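# Flip the folded paper sheet over onto the table

## Task

Turn the folded sheet upside down and leave it lying flat on the table, with the folded-back corner on its underside. At the end both folds must be closed, their layers aligned, and the paper must have no extra crease. It fails immediately if the whole sheet falls, or slides down within one hand by more than roughly a finger's width once it has first been held, or if any part of it goes beyond the table's edge. Paper that has slipped more than a few millimetres between a hand's fingers does not count as held until it is still again. Everything must be at rest shortly after you finish.

## Robot and tools

Robot: two arms, left_arm and right_arm. Each carries a five-finger hand. The right arm has a right hand and the left arm has a mirrored left hand. A post stands behind the arms. The calibrated bases are at left (-0.020, +0.365, -0.003) m and right (+0.017, -0.275, -0.001) m.

Scene frame: the origin is at table-top height, midway between the nominal bases. +z is up, +x points out over the table, and +y points toward the left arm's side. Side names are not image sides. All positions in results are in metres in this frame, and orientations are quaternions (wxyz). Reported poses can be off by a few centimetres.

Hand point: a point fixed to the palm, 0.05 m in front of it and 0.15 m from the wrist face. Its +z runs along the straight fingers, and +y points out of the palm. On the right hand +x points away from the thumb; on the left hand +x points toward the thumb. Straight fingertips reach 0.06-0.07 m past the point along +z, and lie 0.06 m behind it along -y. A wrist bracket on the little-finger side can strike things.

Row layout (used by execute_actions and move): 28 numbers, each in [-1, 1], always for both arms.
- 1-6: left arm dx, dy, dz, rx, ry, rz.
- 7-12: left hand thumb_turn, thumb_bend, index, middle, ring, little.
- 13-14: left force_limit, speed.
- 15-28: the same fourteen for the right arm.

Pose numbers are offsets, not poses. They are measured along the scene axes from that arm's Hand target at the start of the action or move. 1.0 equals 0.6 m, or 180 degrees for rx, ry, rz, which together form one rotation vector about the Hand target position. Every row of one action counts from that same start, and repeating an offset moves the arm again. Send six zeros to ask nothing new of an arm. Orientation is clipped each step to within 40 degrees of the measured one.

Hand numbers are absolute targets, from -1 (open or straight) to +1 (closed or bent). thumb_turn +1 places the thumb in front of the palm. force_limit runs linearly from about 0 N at -1 to 10 N at +1 (15 N for the thumb motors). speed is near zero at -1, reaches full speed at +0.48 and stays full up to +1. To keep a hand unchanged, repeat the eight numbers of its last executed row. Before any row has run, use hand_measured plus hand_force_limit and hand_speed.

execute_actions(actions, cameras): actions is a list of actions. Each action is up to 15 rows at 1/30 s per row; a short action holds its last row. Images come only when actions is empty or cameras is given.

move(target, speed, blend, blocking, cameras): target is one 28-number row or up to 15 rows. All offsets count from the Hand targets at the start, not from the previous target. speed is in m/s (0.002-4.3, default 0.25); turns run at twice that in rad/s. blend is a corner radius in m, default 0 (stop at each target). Paths are straight and ignore obstacles and the other arm, and all must finish within 10 s. The result adds a "move:" line with an ending such as done, off_target, moving, held or fault, plus limit notes: paced means the pose was clipped, held means a check withheld steps. Faster moves hit harder and stray more.

wait(seconds) lets the scene run without new commands. stop() brakes a running move. zoom_image(camera, region [x0,y0,x1,y1], at most 504 px per side) enlarges part of the latest image from that camera. show_instructions() shows the reference pages. finished_scene() ends the scene for good.

Cameras: cam_head_left, cam_head_right, cam_high, cam_low (all 672x504), and cam_left_wrist, cam_right_wrist (616x616 fisheye).

Results: end_effector_position and quat, the Hand target (the next offsets count from this), joint positions, torques and velocities ("within noise" means still), and per-hand lists in motor order: hand_measured, hand_stopped_by (moving, target, force, stalled, fault), hand_load_n (in N; positive means something pushes the finger open). A lost grip appears only as hand_load_n falling toward 0.

Behaviour to expect: arms are sloppy and often rest 1-3 cm, sometimes 5 cm, below their command without touching anything. The next execute_actions, even with zero offsets, asks again for the Hand target. Send any remaining gap as an offset. An arm blocked by something keeps pressing; to release it, command a target back past its hand point.

Fingers: each motor moves only when its target changes by at least 0.002. It stops at the target or at force_limit, then locks. For a gentle grip, close at speed -0.94 or lower. To grip harder, raise force_limit and send a target more closed than hand_measured. To loosen, send one more open. A thin sheet can be pinched between the thumb tip and the index pad.

Avoid:
- dropping or letting the paper slide in a grip;
- fast swings of a lightly held sheet;
- paper crossing the table edge;
- hitting the table or post hard;
- any contact between the two hands or arms (it can end the scene);
- closing a hand on the other hand;
- long holds at full stretch or pushing at unreachable poses, which heat motors toward a fault that drops the arm for 30-60 s.

Leave everything still before calling finished_scene.

Each tool is called after ">>>" as name([rows], argument=value, ...), one row to a line, values as JSON.

Reference images:

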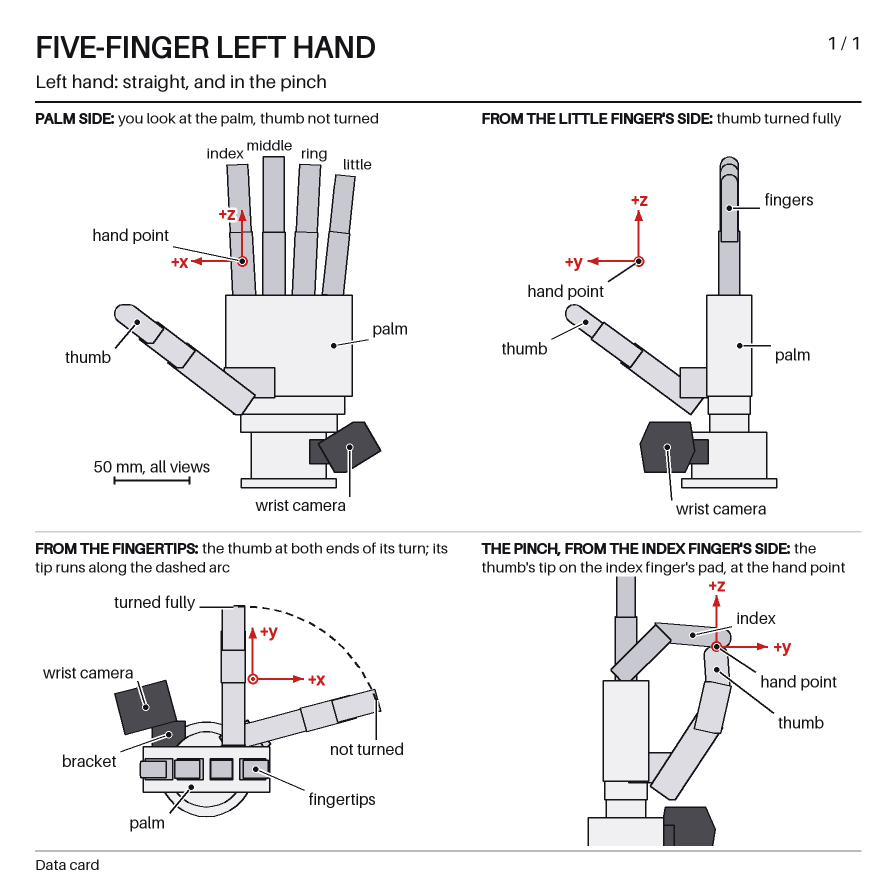

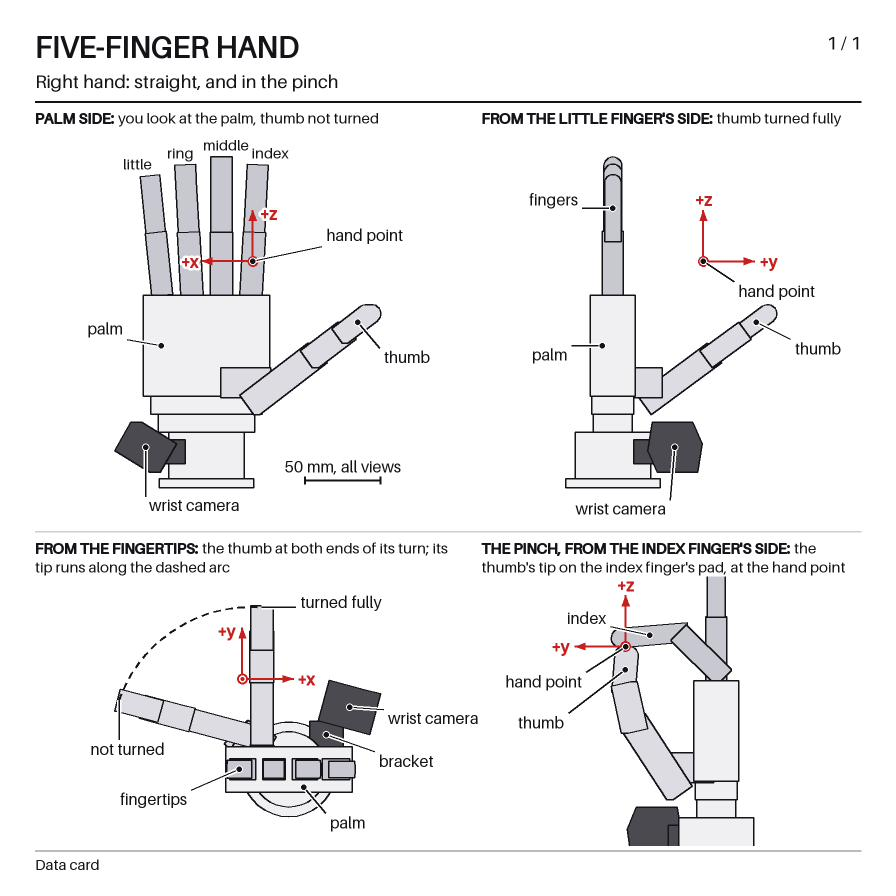

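## Session

>>> execute_actions(actions=[])

>>> show_instructions()

Scene clock: 0.00 s.
left_arm: end_effector_position=(+0.4359, +0.4016, +0.1946) hand_measured=(-1.000, -1.000, -1.000, -1.000, -1.000, -1.000) hand_load_n=(+0.0, +0.0, +0.0, +0.0, +0.0, +0.0) hand_stopped_by=(target, target, target, target, target, target) hand_force_limit=0.00 hand_speed=-0.80 end_effector_quat_wxyz=(+0.166, +0.201, +0.890, +0.373) | right_arm: end_effector_position=(+0.7541, -0.4486, +0.1023) hand_measured=(-1.000, -1.000, -1.000, -1.000, -1.000, -1.000) hand_load_n=(+0.0, +0.0, +0.0, +0.0, +0.0, +0.0) hand_stopped_by=(target, target, target, target, target, target) hand_force_limit=0.00 hand_speed=-0.80 end_effector_quat_wxyz=(+0.531, -0.045, +0.845, +0.048)
Joint positions: left_arm=[-0.359 1.423 0.996 -0.818 -0.79 1.819] | right_arm=[-0.418 2.045 1.357 0.169 -0.514 1.334]
Joint velocities: within noise
Joint torques (N m): no reading
Heat: left arm: hottest waist 30 °C; right arm: hottest wrist pitch 25 °C.
Hand target: left_arm +0.4439, +0.3992, +0.2062; +0.180, +0.195, +0.889, +0.373 | right_arm +0.7606, -0.4514, +0.1095; +0.539, -0.047, +0.840, +0.045

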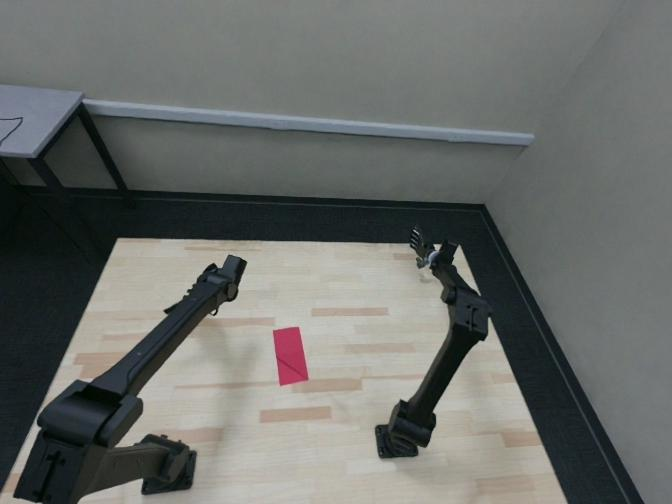

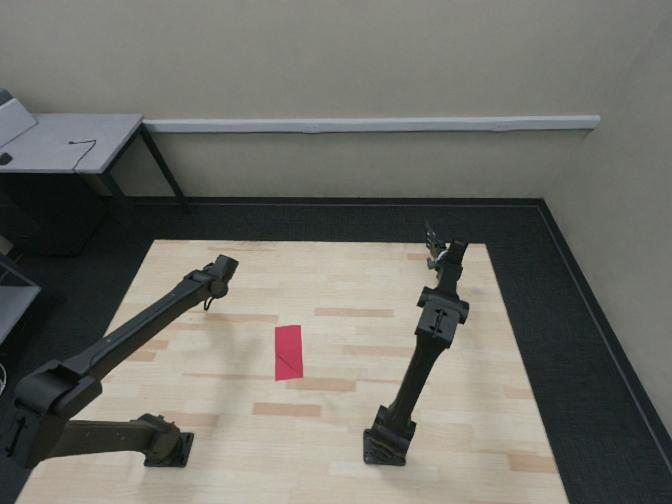

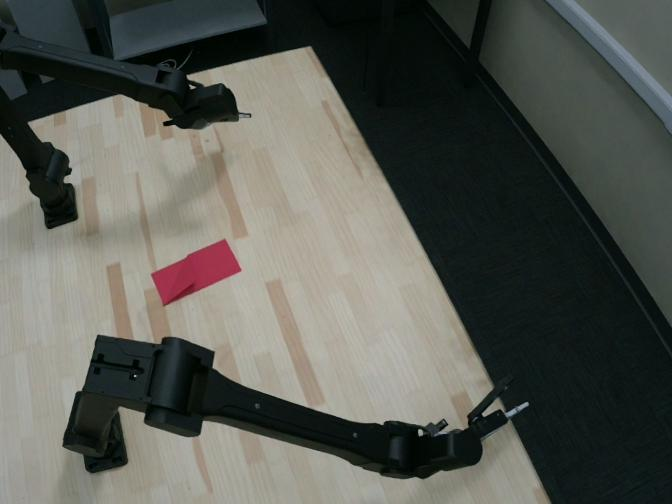

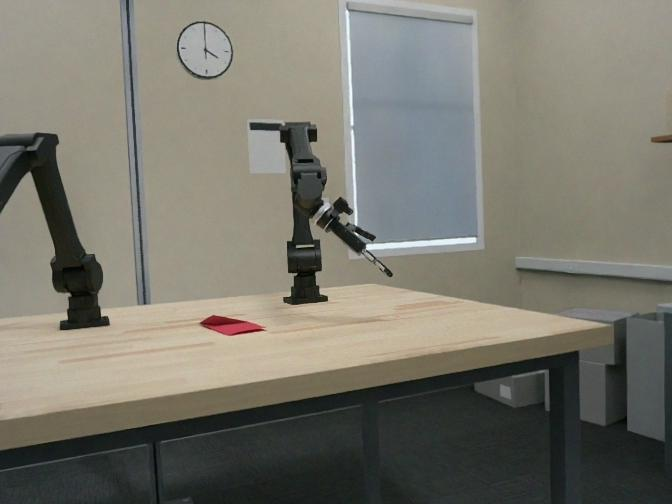

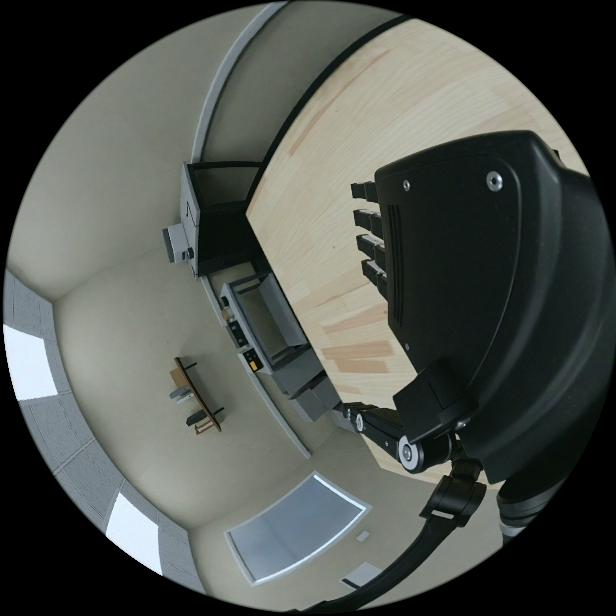

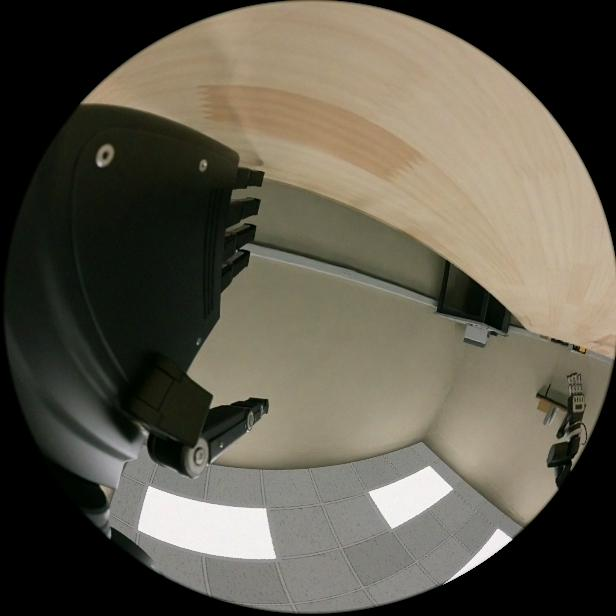

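Reference images for this scene: FIVE-FINGER LEFT HAND page 1, FIVE-FINGER HAND page 1.

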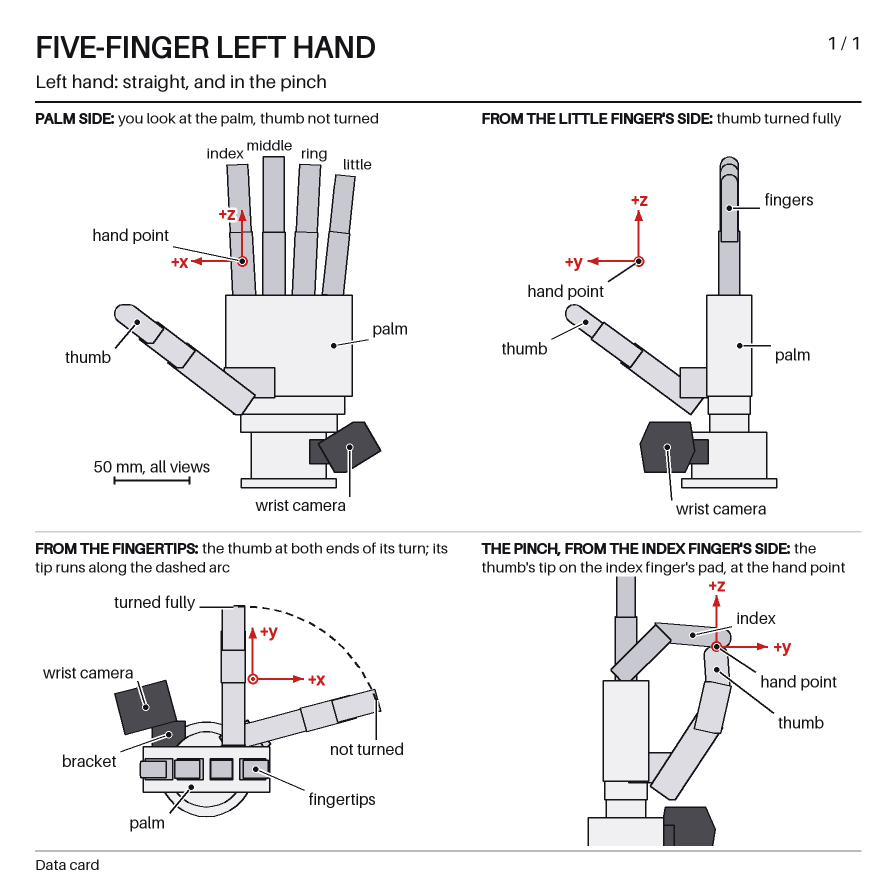

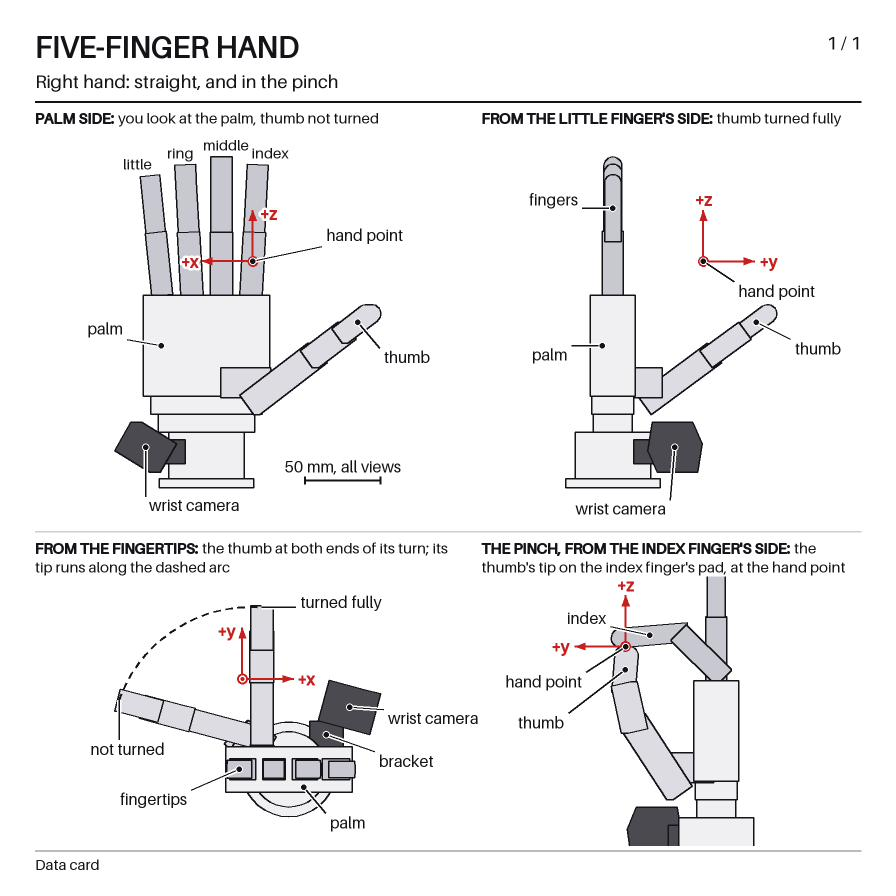

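>>> zoom_image(camera="cam_high", region=[130, 220, 260, 320])

>>> zoom_image(camera="cam_head_left", region=[250, 310, 340, 400])

>>> zoom_image(camera="cam_low", region=[180, 295, 290, 350])

Scaled by 3.877.

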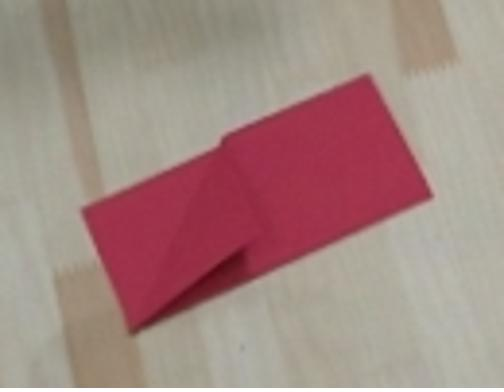

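Scaled by 5.600.

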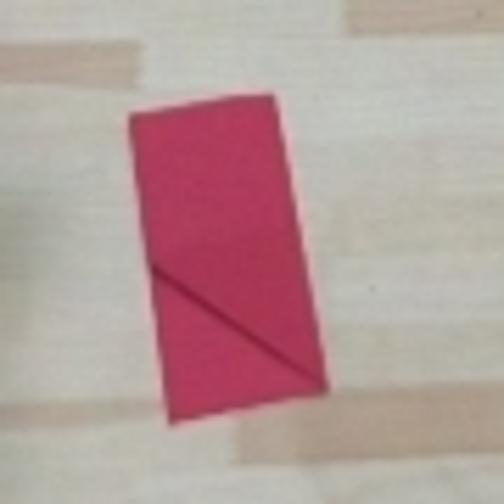

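Scaled by 4.582.

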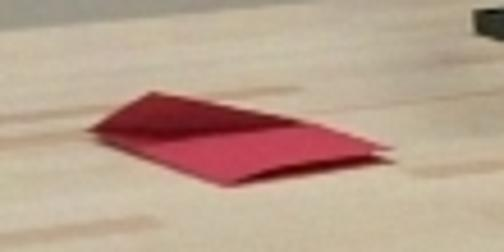

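>>> move([
  [0,0,0,0,0,0,-1,-1,-1,-1,-1,-1,0,-0.8,-0.42,0.33,0.28,-0.14,0.14,0.075,1,-1,0,0,1,1,-0.4,0],
  [0,0,0,0,0,0,-1,-1,-1,-1,-1,-1,0,-0.8,-0.683,0.65,0.25,-0.268,0.268,0.15,1,-1,0,0,1,1,-0.4,0],
], blend=[0.05,0], speed=0.25, cameras=["all"])

Scene clock: 44.20 s.
left_arm: end_effector_position=(+0.4359, +0.4016, +0.1946) hand_measured=(-1.000, -1.000, -1.000, -1.000, -1.000, -1.000) hand_load_n=(+0.0, +0.0, +0.0, +0.0, +0.0, +0.0) hand_stopped_by=(target, target, target, target, target, target) hand_force_limit=0.00 hand_speed=-0.80 end_effector_quat_wxyz=(+0.166, +0.201, +0.890, +0.373) | right_arm: end_effector_position=(+0.3381, -0.0661, +0.2407) hand_measured=(+1.000, -1.000, +0.000, -1.000, +1.000, +1.000) hand_load_n=(+0.0, -0.5, +0.0, +0.0, +0.0, +0.0) hand_stopped_by=(target, target, target, fault, target, target) hand_force_limit=-0.40 hand_speed=0.00 end_effector_quat_wxyz=(+0.055, -0.428, +0.889, -0.156)
Joint positions: left_arm=[-0.359 1.423 0.996 -0.818 -0.79 1.819] | right_arm=[0.59 1.261 1.281 -1.517 0.324 1.234]
Joint torques (N m): left_arm=[-1.03 -10.17 9.44 1.1 -0.59 0.07] | right_arm=[-0.44 -9.11 14.6 -0.08 0.3 0.26]
Heat: left arm: hottest waist 30 °C; right arm: hottest elbow 27 °C.
Hand target: left_arm +0.4439, +0.3992, +0.2062; +0.180, +0.195, +0.889, +0.373 | right_arm +0.3508, -0.0614, +0.2595; +0.074, -0.416, +0.893, -0.156
Off the commanded pose: left_arm 0.014 m, 2 deg | right_arm 0.023 m, 3 deg.
move: off_target (right_arm)
cam_right_wrist: T_world_to_cam=[[-0.89413, 0.35079, -0.27836, 0.38773], [0.22064, 0.88601, 0.40781, -0.11514], [0.38969, 0.30322, -0.8696, 0.20977]] pos_world=[0.29035, -0.0976, 0.3373]

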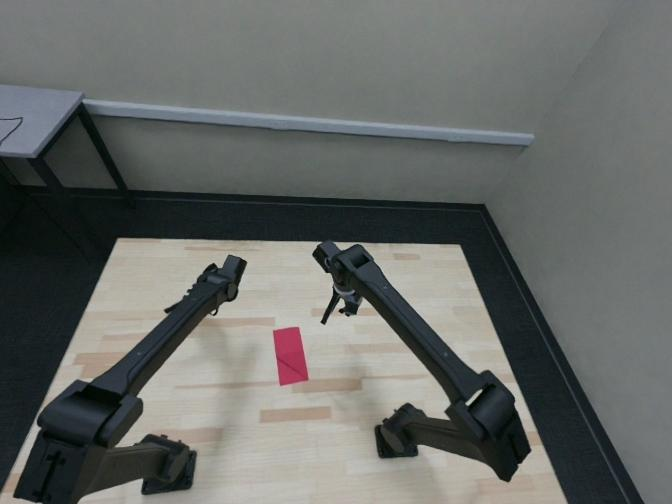

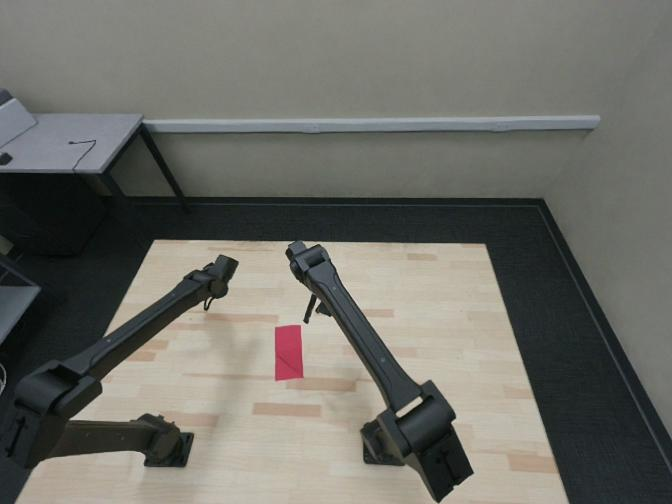

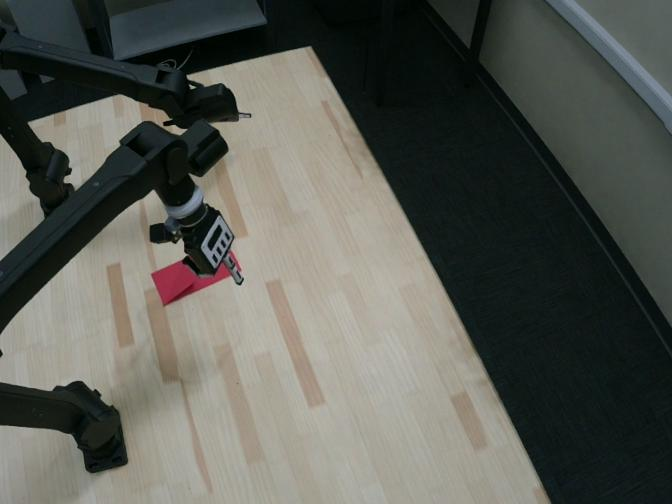

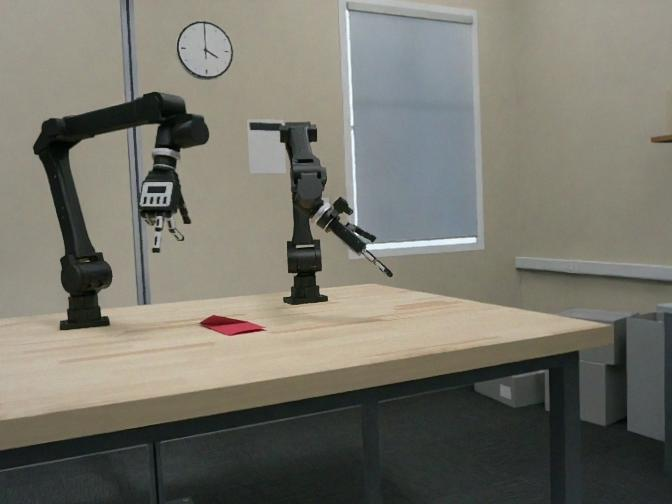

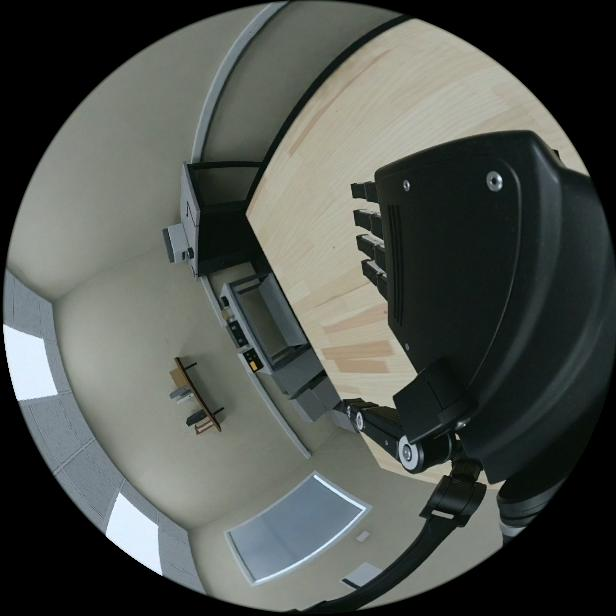

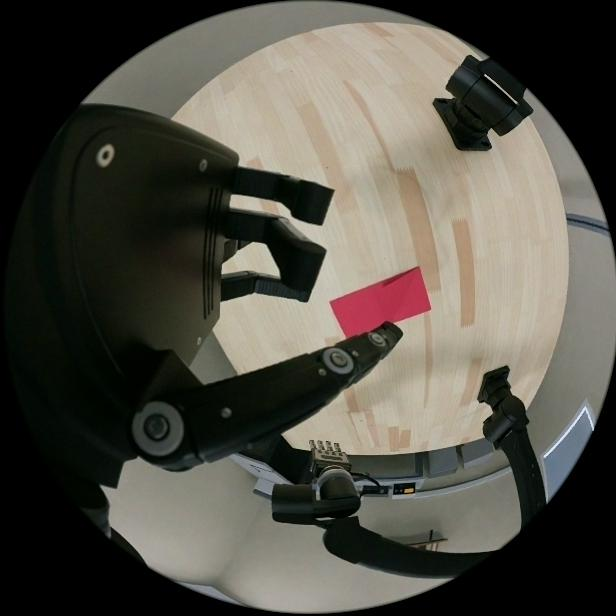

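>>> zoom_image(camera="cam_right_wrist", region=[310, 240, 460, 360])

>>> zoom_image(camera="cam_high", region=[140, 180, 270, 310])

Scaled by 3.360 from the camera's image (finer frame: 880x880).

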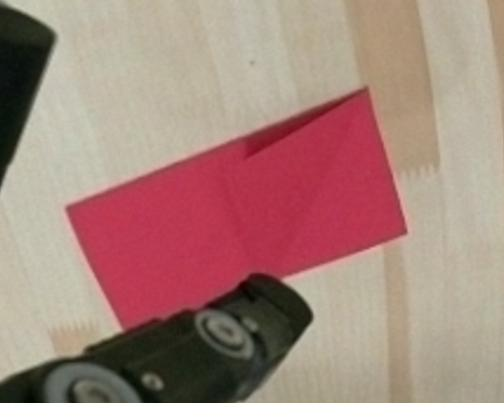

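Scaled by 3.877.

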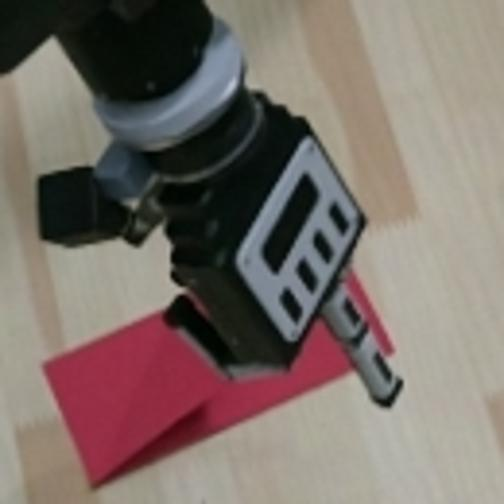

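>>> move(target=[0,0,0,0,0,0,1,-0.5,-0.5,-0.5,-0.5,-0.5,-0.4,0,0.1,-0.2,0,0,0,0,1,-1,0,0,1,1,-0.4,0], cameras=["cam_high","cam_right_wrist","cam_low","cam_left_wrist"])

Scene clock: 61.57 s.
left_arm: end_effector_position=(+0.4360, +0.4016, +0.1946) hand_measured=(+1.000, -0.500, -0.500, -0.500, -0.500, -0.500) hand_load_n=(+0.0, +0.0, +0.0, +0.0, +0.0, +0.0) hand_stopped_by=(target, target, target, target, target, target) hand_force_limit=-0.40 hand_speed=0.00 end_effector_quat_wxyz=(+0.166, +0.201, +0.890, +0.373) | right_arm: end_effector_position=(+0.3924, -0.1858, +0.2414) hand_measured=(+1.000, -1.000, +0.000, -1.000, +1.000, +1.000) hand_load_n=(+0.0, +0.0, +0.0, +0.0, +0.0, +0.0) hand_stopped_by=(target, target, target, fault, target, target) hand_force_limit=-0.40 hand_speed=0.00 end_effector_quat_wxyz=(+0.047, -0.410, +0.899, -0.150)
Joint positions: left_arm=[-0.359 1.423 0.996 -0.818 -0.79 1.82] | right_arm=[0.22 1.261 1.281 -1.426 0.272 0.897]
Joint torques (N m): left_arm=[-1.03 -10.23 9.46 1.11 -0.6 0.06] | right_arm=[0.09 -8.7 14.94 1.06 0.01 -0.11]
Heat: left arm: hottest waist 30 °C; right arm: hottest elbow 32 °C.
Hand target: left_arm +0.4439, +0.3992, +0.2062; +0.180, +0.195, +0.889, +0.373 | right_arm +0.4108, -0.1814, +0.2595; +0.074, -0.416, +0.893, -0.156
Off the commanded pose: left_arm 0.014 m, 2 deg | right_arm 0.026 m, 3 deg.
move: off_target (right_arm)
cam_left_wrist: T_world_to_cam=[[-0.4442, -0.52163, -0.72842, 0.5449], [-0.89543, 0.23133, 0.38038, 0.22469], [-0.02992, 0.82121, -0.56984, -0.08884]] pos_world=[0.44058, 0.30521, 0.26082]
cam_right_wrist: T_world_to_cam=[[-0.88173, 0.39153, -0.26316, 0.4774], [0.26423, 0.87201, 0.41205, -0.04197], [0.39081, 0.29378, -0.87233, 0.22396]] pos_world=[0.34451, -0.21612, 0.33829]
Images, in order (width x height): cam_high 672x504, cam_low 672x504, cam_left_wrist 616x616, cam_right_wrist 616x616.

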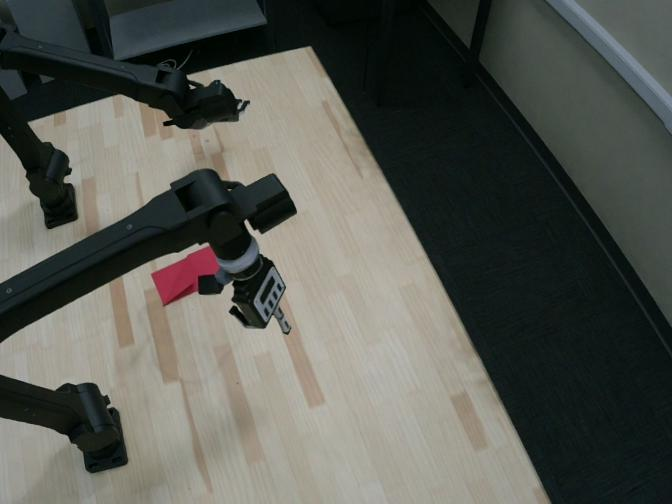

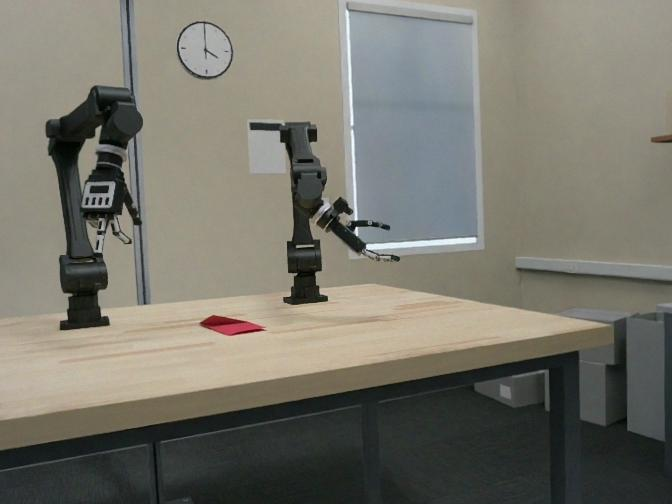

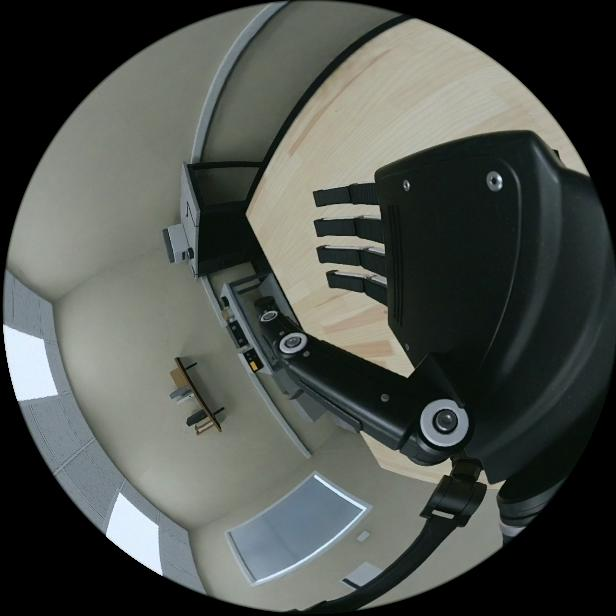

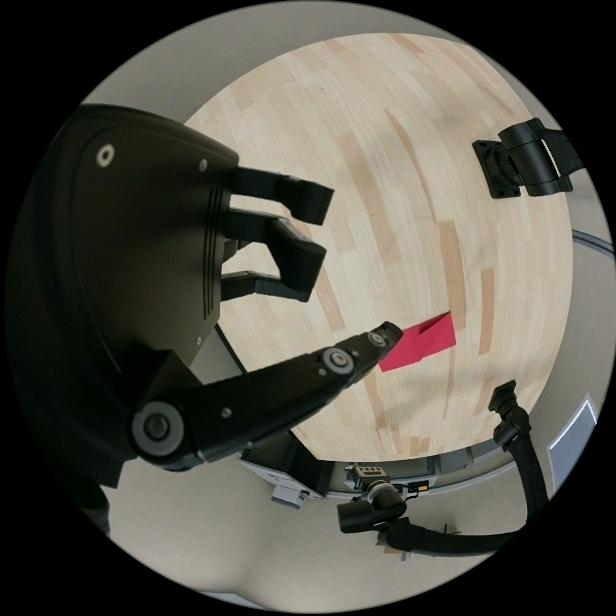

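>>> move([
  [-0.04,-0.3,0.1,-0.23,-0.026,0.175,1,-0.5,0,0,1,1,-0.4,0,0.05,-0.2,0,0,0,0,1,-1,0,0,1,1,-0.4,0],
  [-0.24,-0.632,-0.03,-0.461,-0.0525,0.349,1,-0.5,0,0,1,1,-0.4,0,0.1,-0.25,0,0,0,0,1,-1,0,0,1,1,-0.4,0],
], blend=[0.05,0], speed=0.25, cameras=["all"])

Scene clock: 78.00 s.
left_arm: end_effector_position=(+0.2979, +0.0227, +0.1823) hand_measured=(+1.000, -0.500, +0.000, +0.000, +1.000, +1.000) hand_load_n=(+0.0, +0.0, +0.0, +0.0, +0.0, +0.0) hand_stopped_by=(target, target, target, target, target, target) hand_force_limit=-0.40 hand_speed=0.00 end_effector_quat_wxyz=(+0.112, -0.440, +0.864, -0.217) | right_arm: end_effector_position=(+0.4517, -0.3222, +0.2429) hand_measured=(+1.000, -1.000, +0.000, -1.000, +1.000, +1.000) hand_load_n=(+0.0, +0.0, +0.0, +0.0, +0.0, +0.0) hand_stopped_by=(target, target, target, fault, target, target) hand_force_limit=-0.40 hand_speed=0.00 end_effector_quat_wxyz=(+0.053, -0.415, +0.898, -0.140)
Joint positions: left_arm=[-0.795 1.369 1.197 -0.91 -0.069 -0.122] | right_arm=[-0.143 1.395 1.405 -1.333 0.172 0.524]
Joint torques (N m): left_arm=[-1.49 -11.28 8.17 2 -0.15 -0.08] | right_arm=[-0.5 -11.11 15.09 1.37 -0.09 -0.11]
Heat: left arm: hottest waist 30 °C; right arm: hottest elbow 34 °C.
Hand target: left_arm +0.2999, +0.0200, +0.1882; +0.119, -0.443, +0.859, -0.230 | right_arm +0.4708, -0.3314, +0.2595; +0.074, -0.416, +0.893, -0.156
Off the commanded pose: left_arm 0.007 m, 2 deg | right_arm 0.027 m, 3 deg.
move: off_target (right_arm)
cam_left_wrist: T_world_to_cam=[[0.54185, -0.6895, 0.48061, -0.23347], [-0.83958, -0.41773, 0.34728, 0.19744], [-0.03868, -0.59169, -0.80524, 0.28871]] pos_world=[0.30345, 0.09233, 0.27612]
cam_right_wrist: T_world_to_cam=[[-0.88641, 0.38602, -0.25546, 0.58203], [0.25286, 0.86605, 0.43129, 0.05916], [0.38773, 0.31771, -0.86529, 0.24952]] pos_world=[0.40421, -0.35519, 0.33908]

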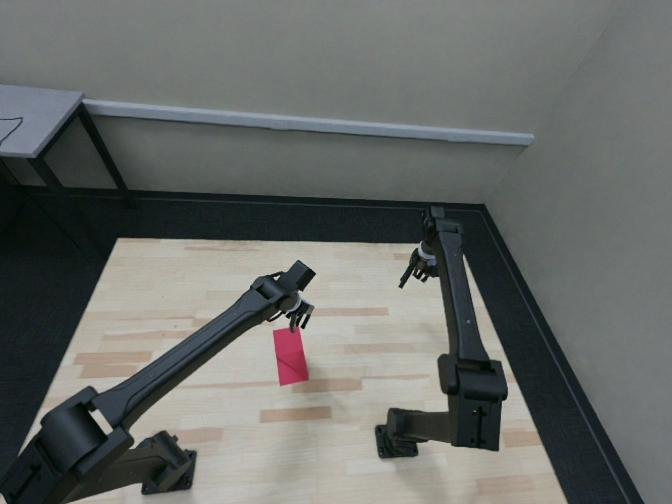

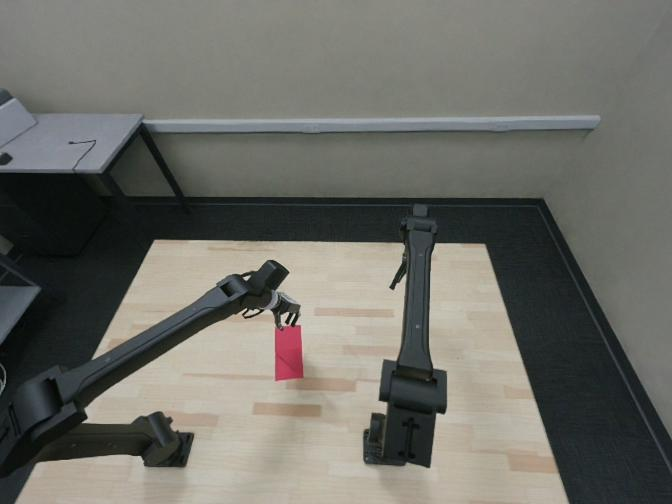

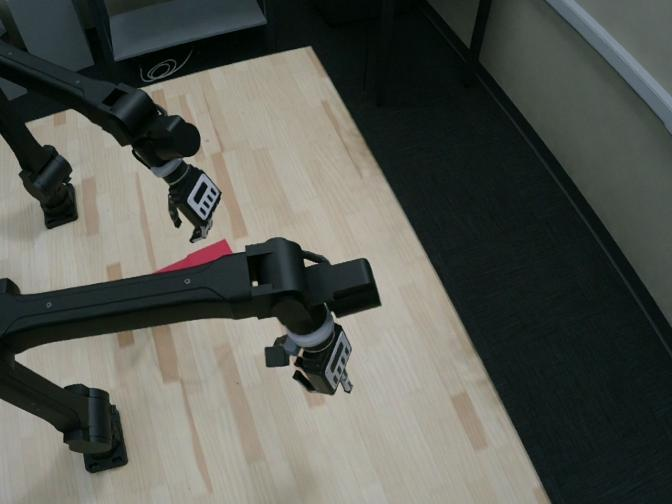

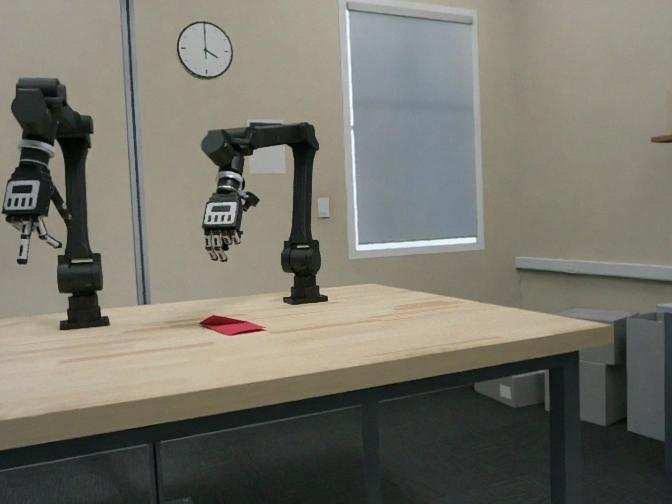

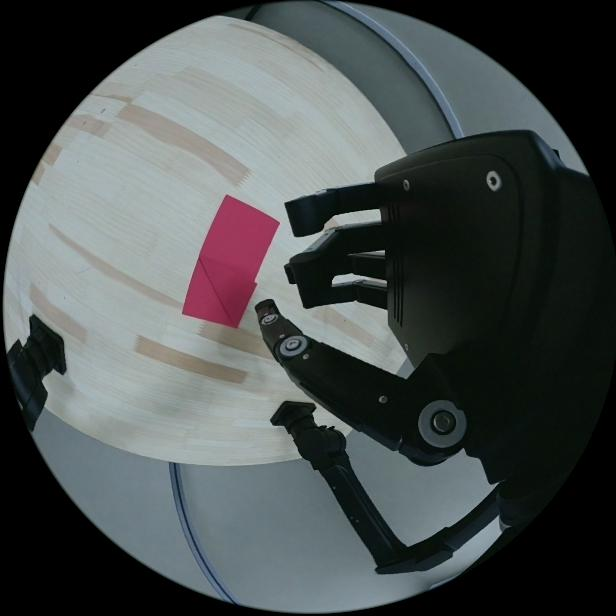

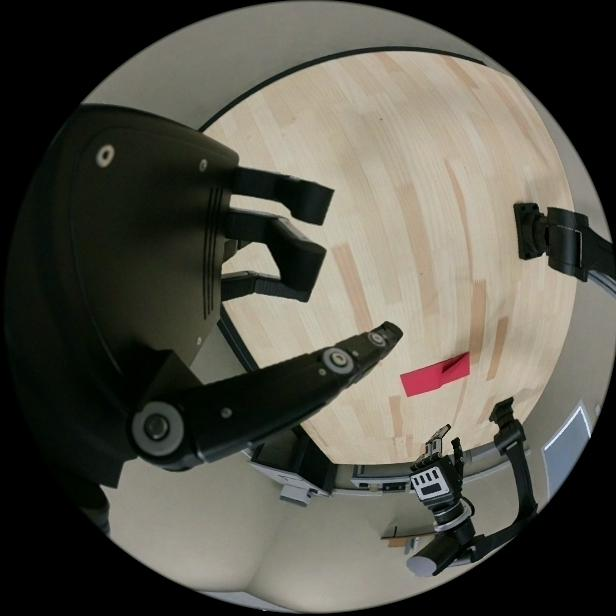

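>>> zoom_image(camera="cam_high", region=[140, 150, 260, 290])

>>> zoom_image(camera="cam_left_wrist", region=[160, 160, 420, 360])

>>> zoom_image(camera="cam_head_left", region=[250, 260, 340, 400])

Scaled by 3.600.

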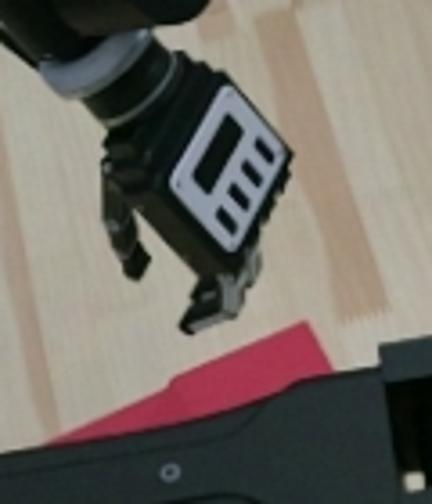

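Scaled by 1.938 from the camera's image (finer frame: 880x880).

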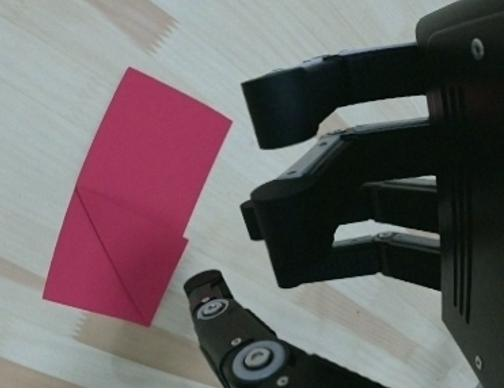

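Scaled by 3.600.

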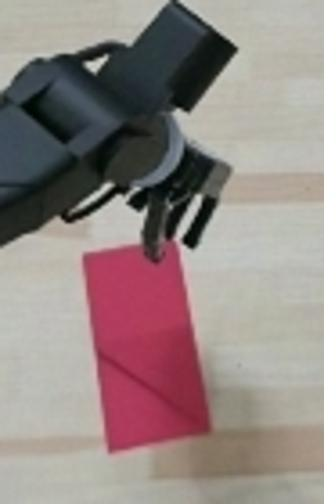

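>>> move(target=[-0.0165,-0.0438,-0.185,0,0,0,1,-0.6,0,0,1,1,-0.4,0,0,0,0,0,0,0,1,-1,0,0,1,1,-0.4,0], speed=0.15, cameras=["cam_high","cam_left_wrist","cam_low","cam_head_left"])

Scene clock: 90.93 s.
left_arm: end_effector_position=(+0.2885, +0.0006, +0.0756) hand_measured=(+1.000, -0.600, +0.000, +0.000, +1.000, +1.000) hand_load_n=(+0.0, -0.5, +0.0, +0.0, +0.0, +0.0) hand_stopped_by=(target, target, target, target, target, target) hand_force_limit=-0.40 hand_speed=0.00 end_effector_quat_wxyz=(+0.116, -0.442, +0.862, -0.220) | right_arm: end_effector_position=(+0.4517, -0.3222, +0.2429) hand_measured=(+1.000, -1.000, +0.000, -1.000, +1.000, +1.000) hand_load_n=(+0.0, +0.0, +0.0, +0.0, +0.5, +0.0) hand_stopped_by=(target, target, target, fault, target, target) hand_force_limit=-0.40 hand_speed=0.00 end_effector_quat_wxyz=(+0.053, -0.415, +0.898, -0.140)
Joint positions: left_arm=[-0.849 1.478 1.013 -0.612 -0.1 -0.174] | right_arm=[-0.143 1.395 1.405 -1.333 0.172 0.524]
Joint torques (N m): left_arm=[-1.79 -10.52 7.95 2.02 -0.17 -0.07] | right_arm=[-0.62 -11.11 15.28 1.33 -0.03 -0.11]
Heat: left arm: hottest waist 30 °C; right arm: hottest elbow 34 °C.
Hand target: left_arm +0.2900, -0.0063, +0.0772; +0.119, -0.443, +0.859, -0.230 | right_arm +0.4708, -0.3314, +0.2595; +0.074, -0.416, +0.893, -0.156
Off the commanded pose: left_arm 0.007 m, 1 deg | right_arm 0.027 m, 3 deg.
move: done
cam_left_wrist: T_world_to_cam=[[0.54246, -0.68367, 0.4882, -0.19305], [-0.83961, -0.42164, 0.34246, 0.21779], [-0.02829, -0.59567, -0.80273, 0.1863]] pos_world=[0.29285, 0.07081, 0.16921]
Images, in order (width x height): cam_head_left 672x504, cam_high 672x504, cam_low 672x504, cam_left_wrist 616x616.

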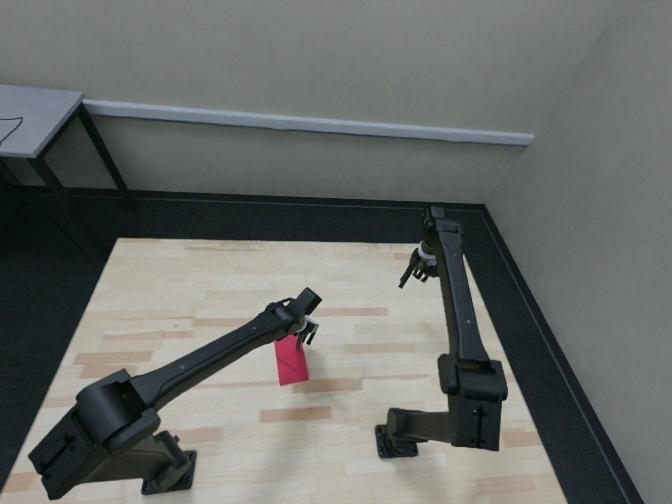

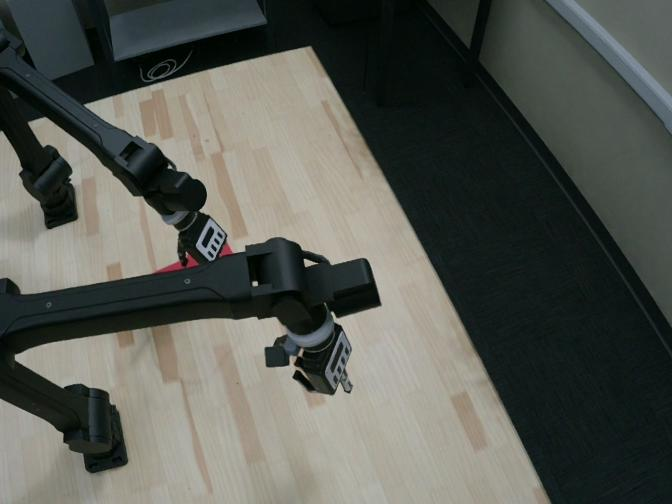

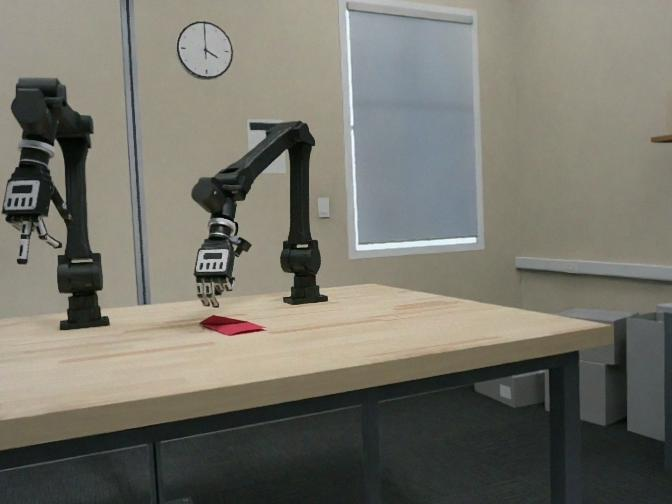

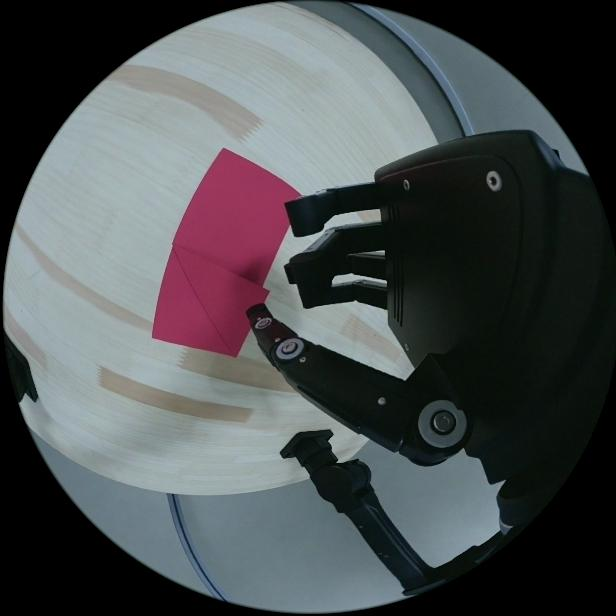

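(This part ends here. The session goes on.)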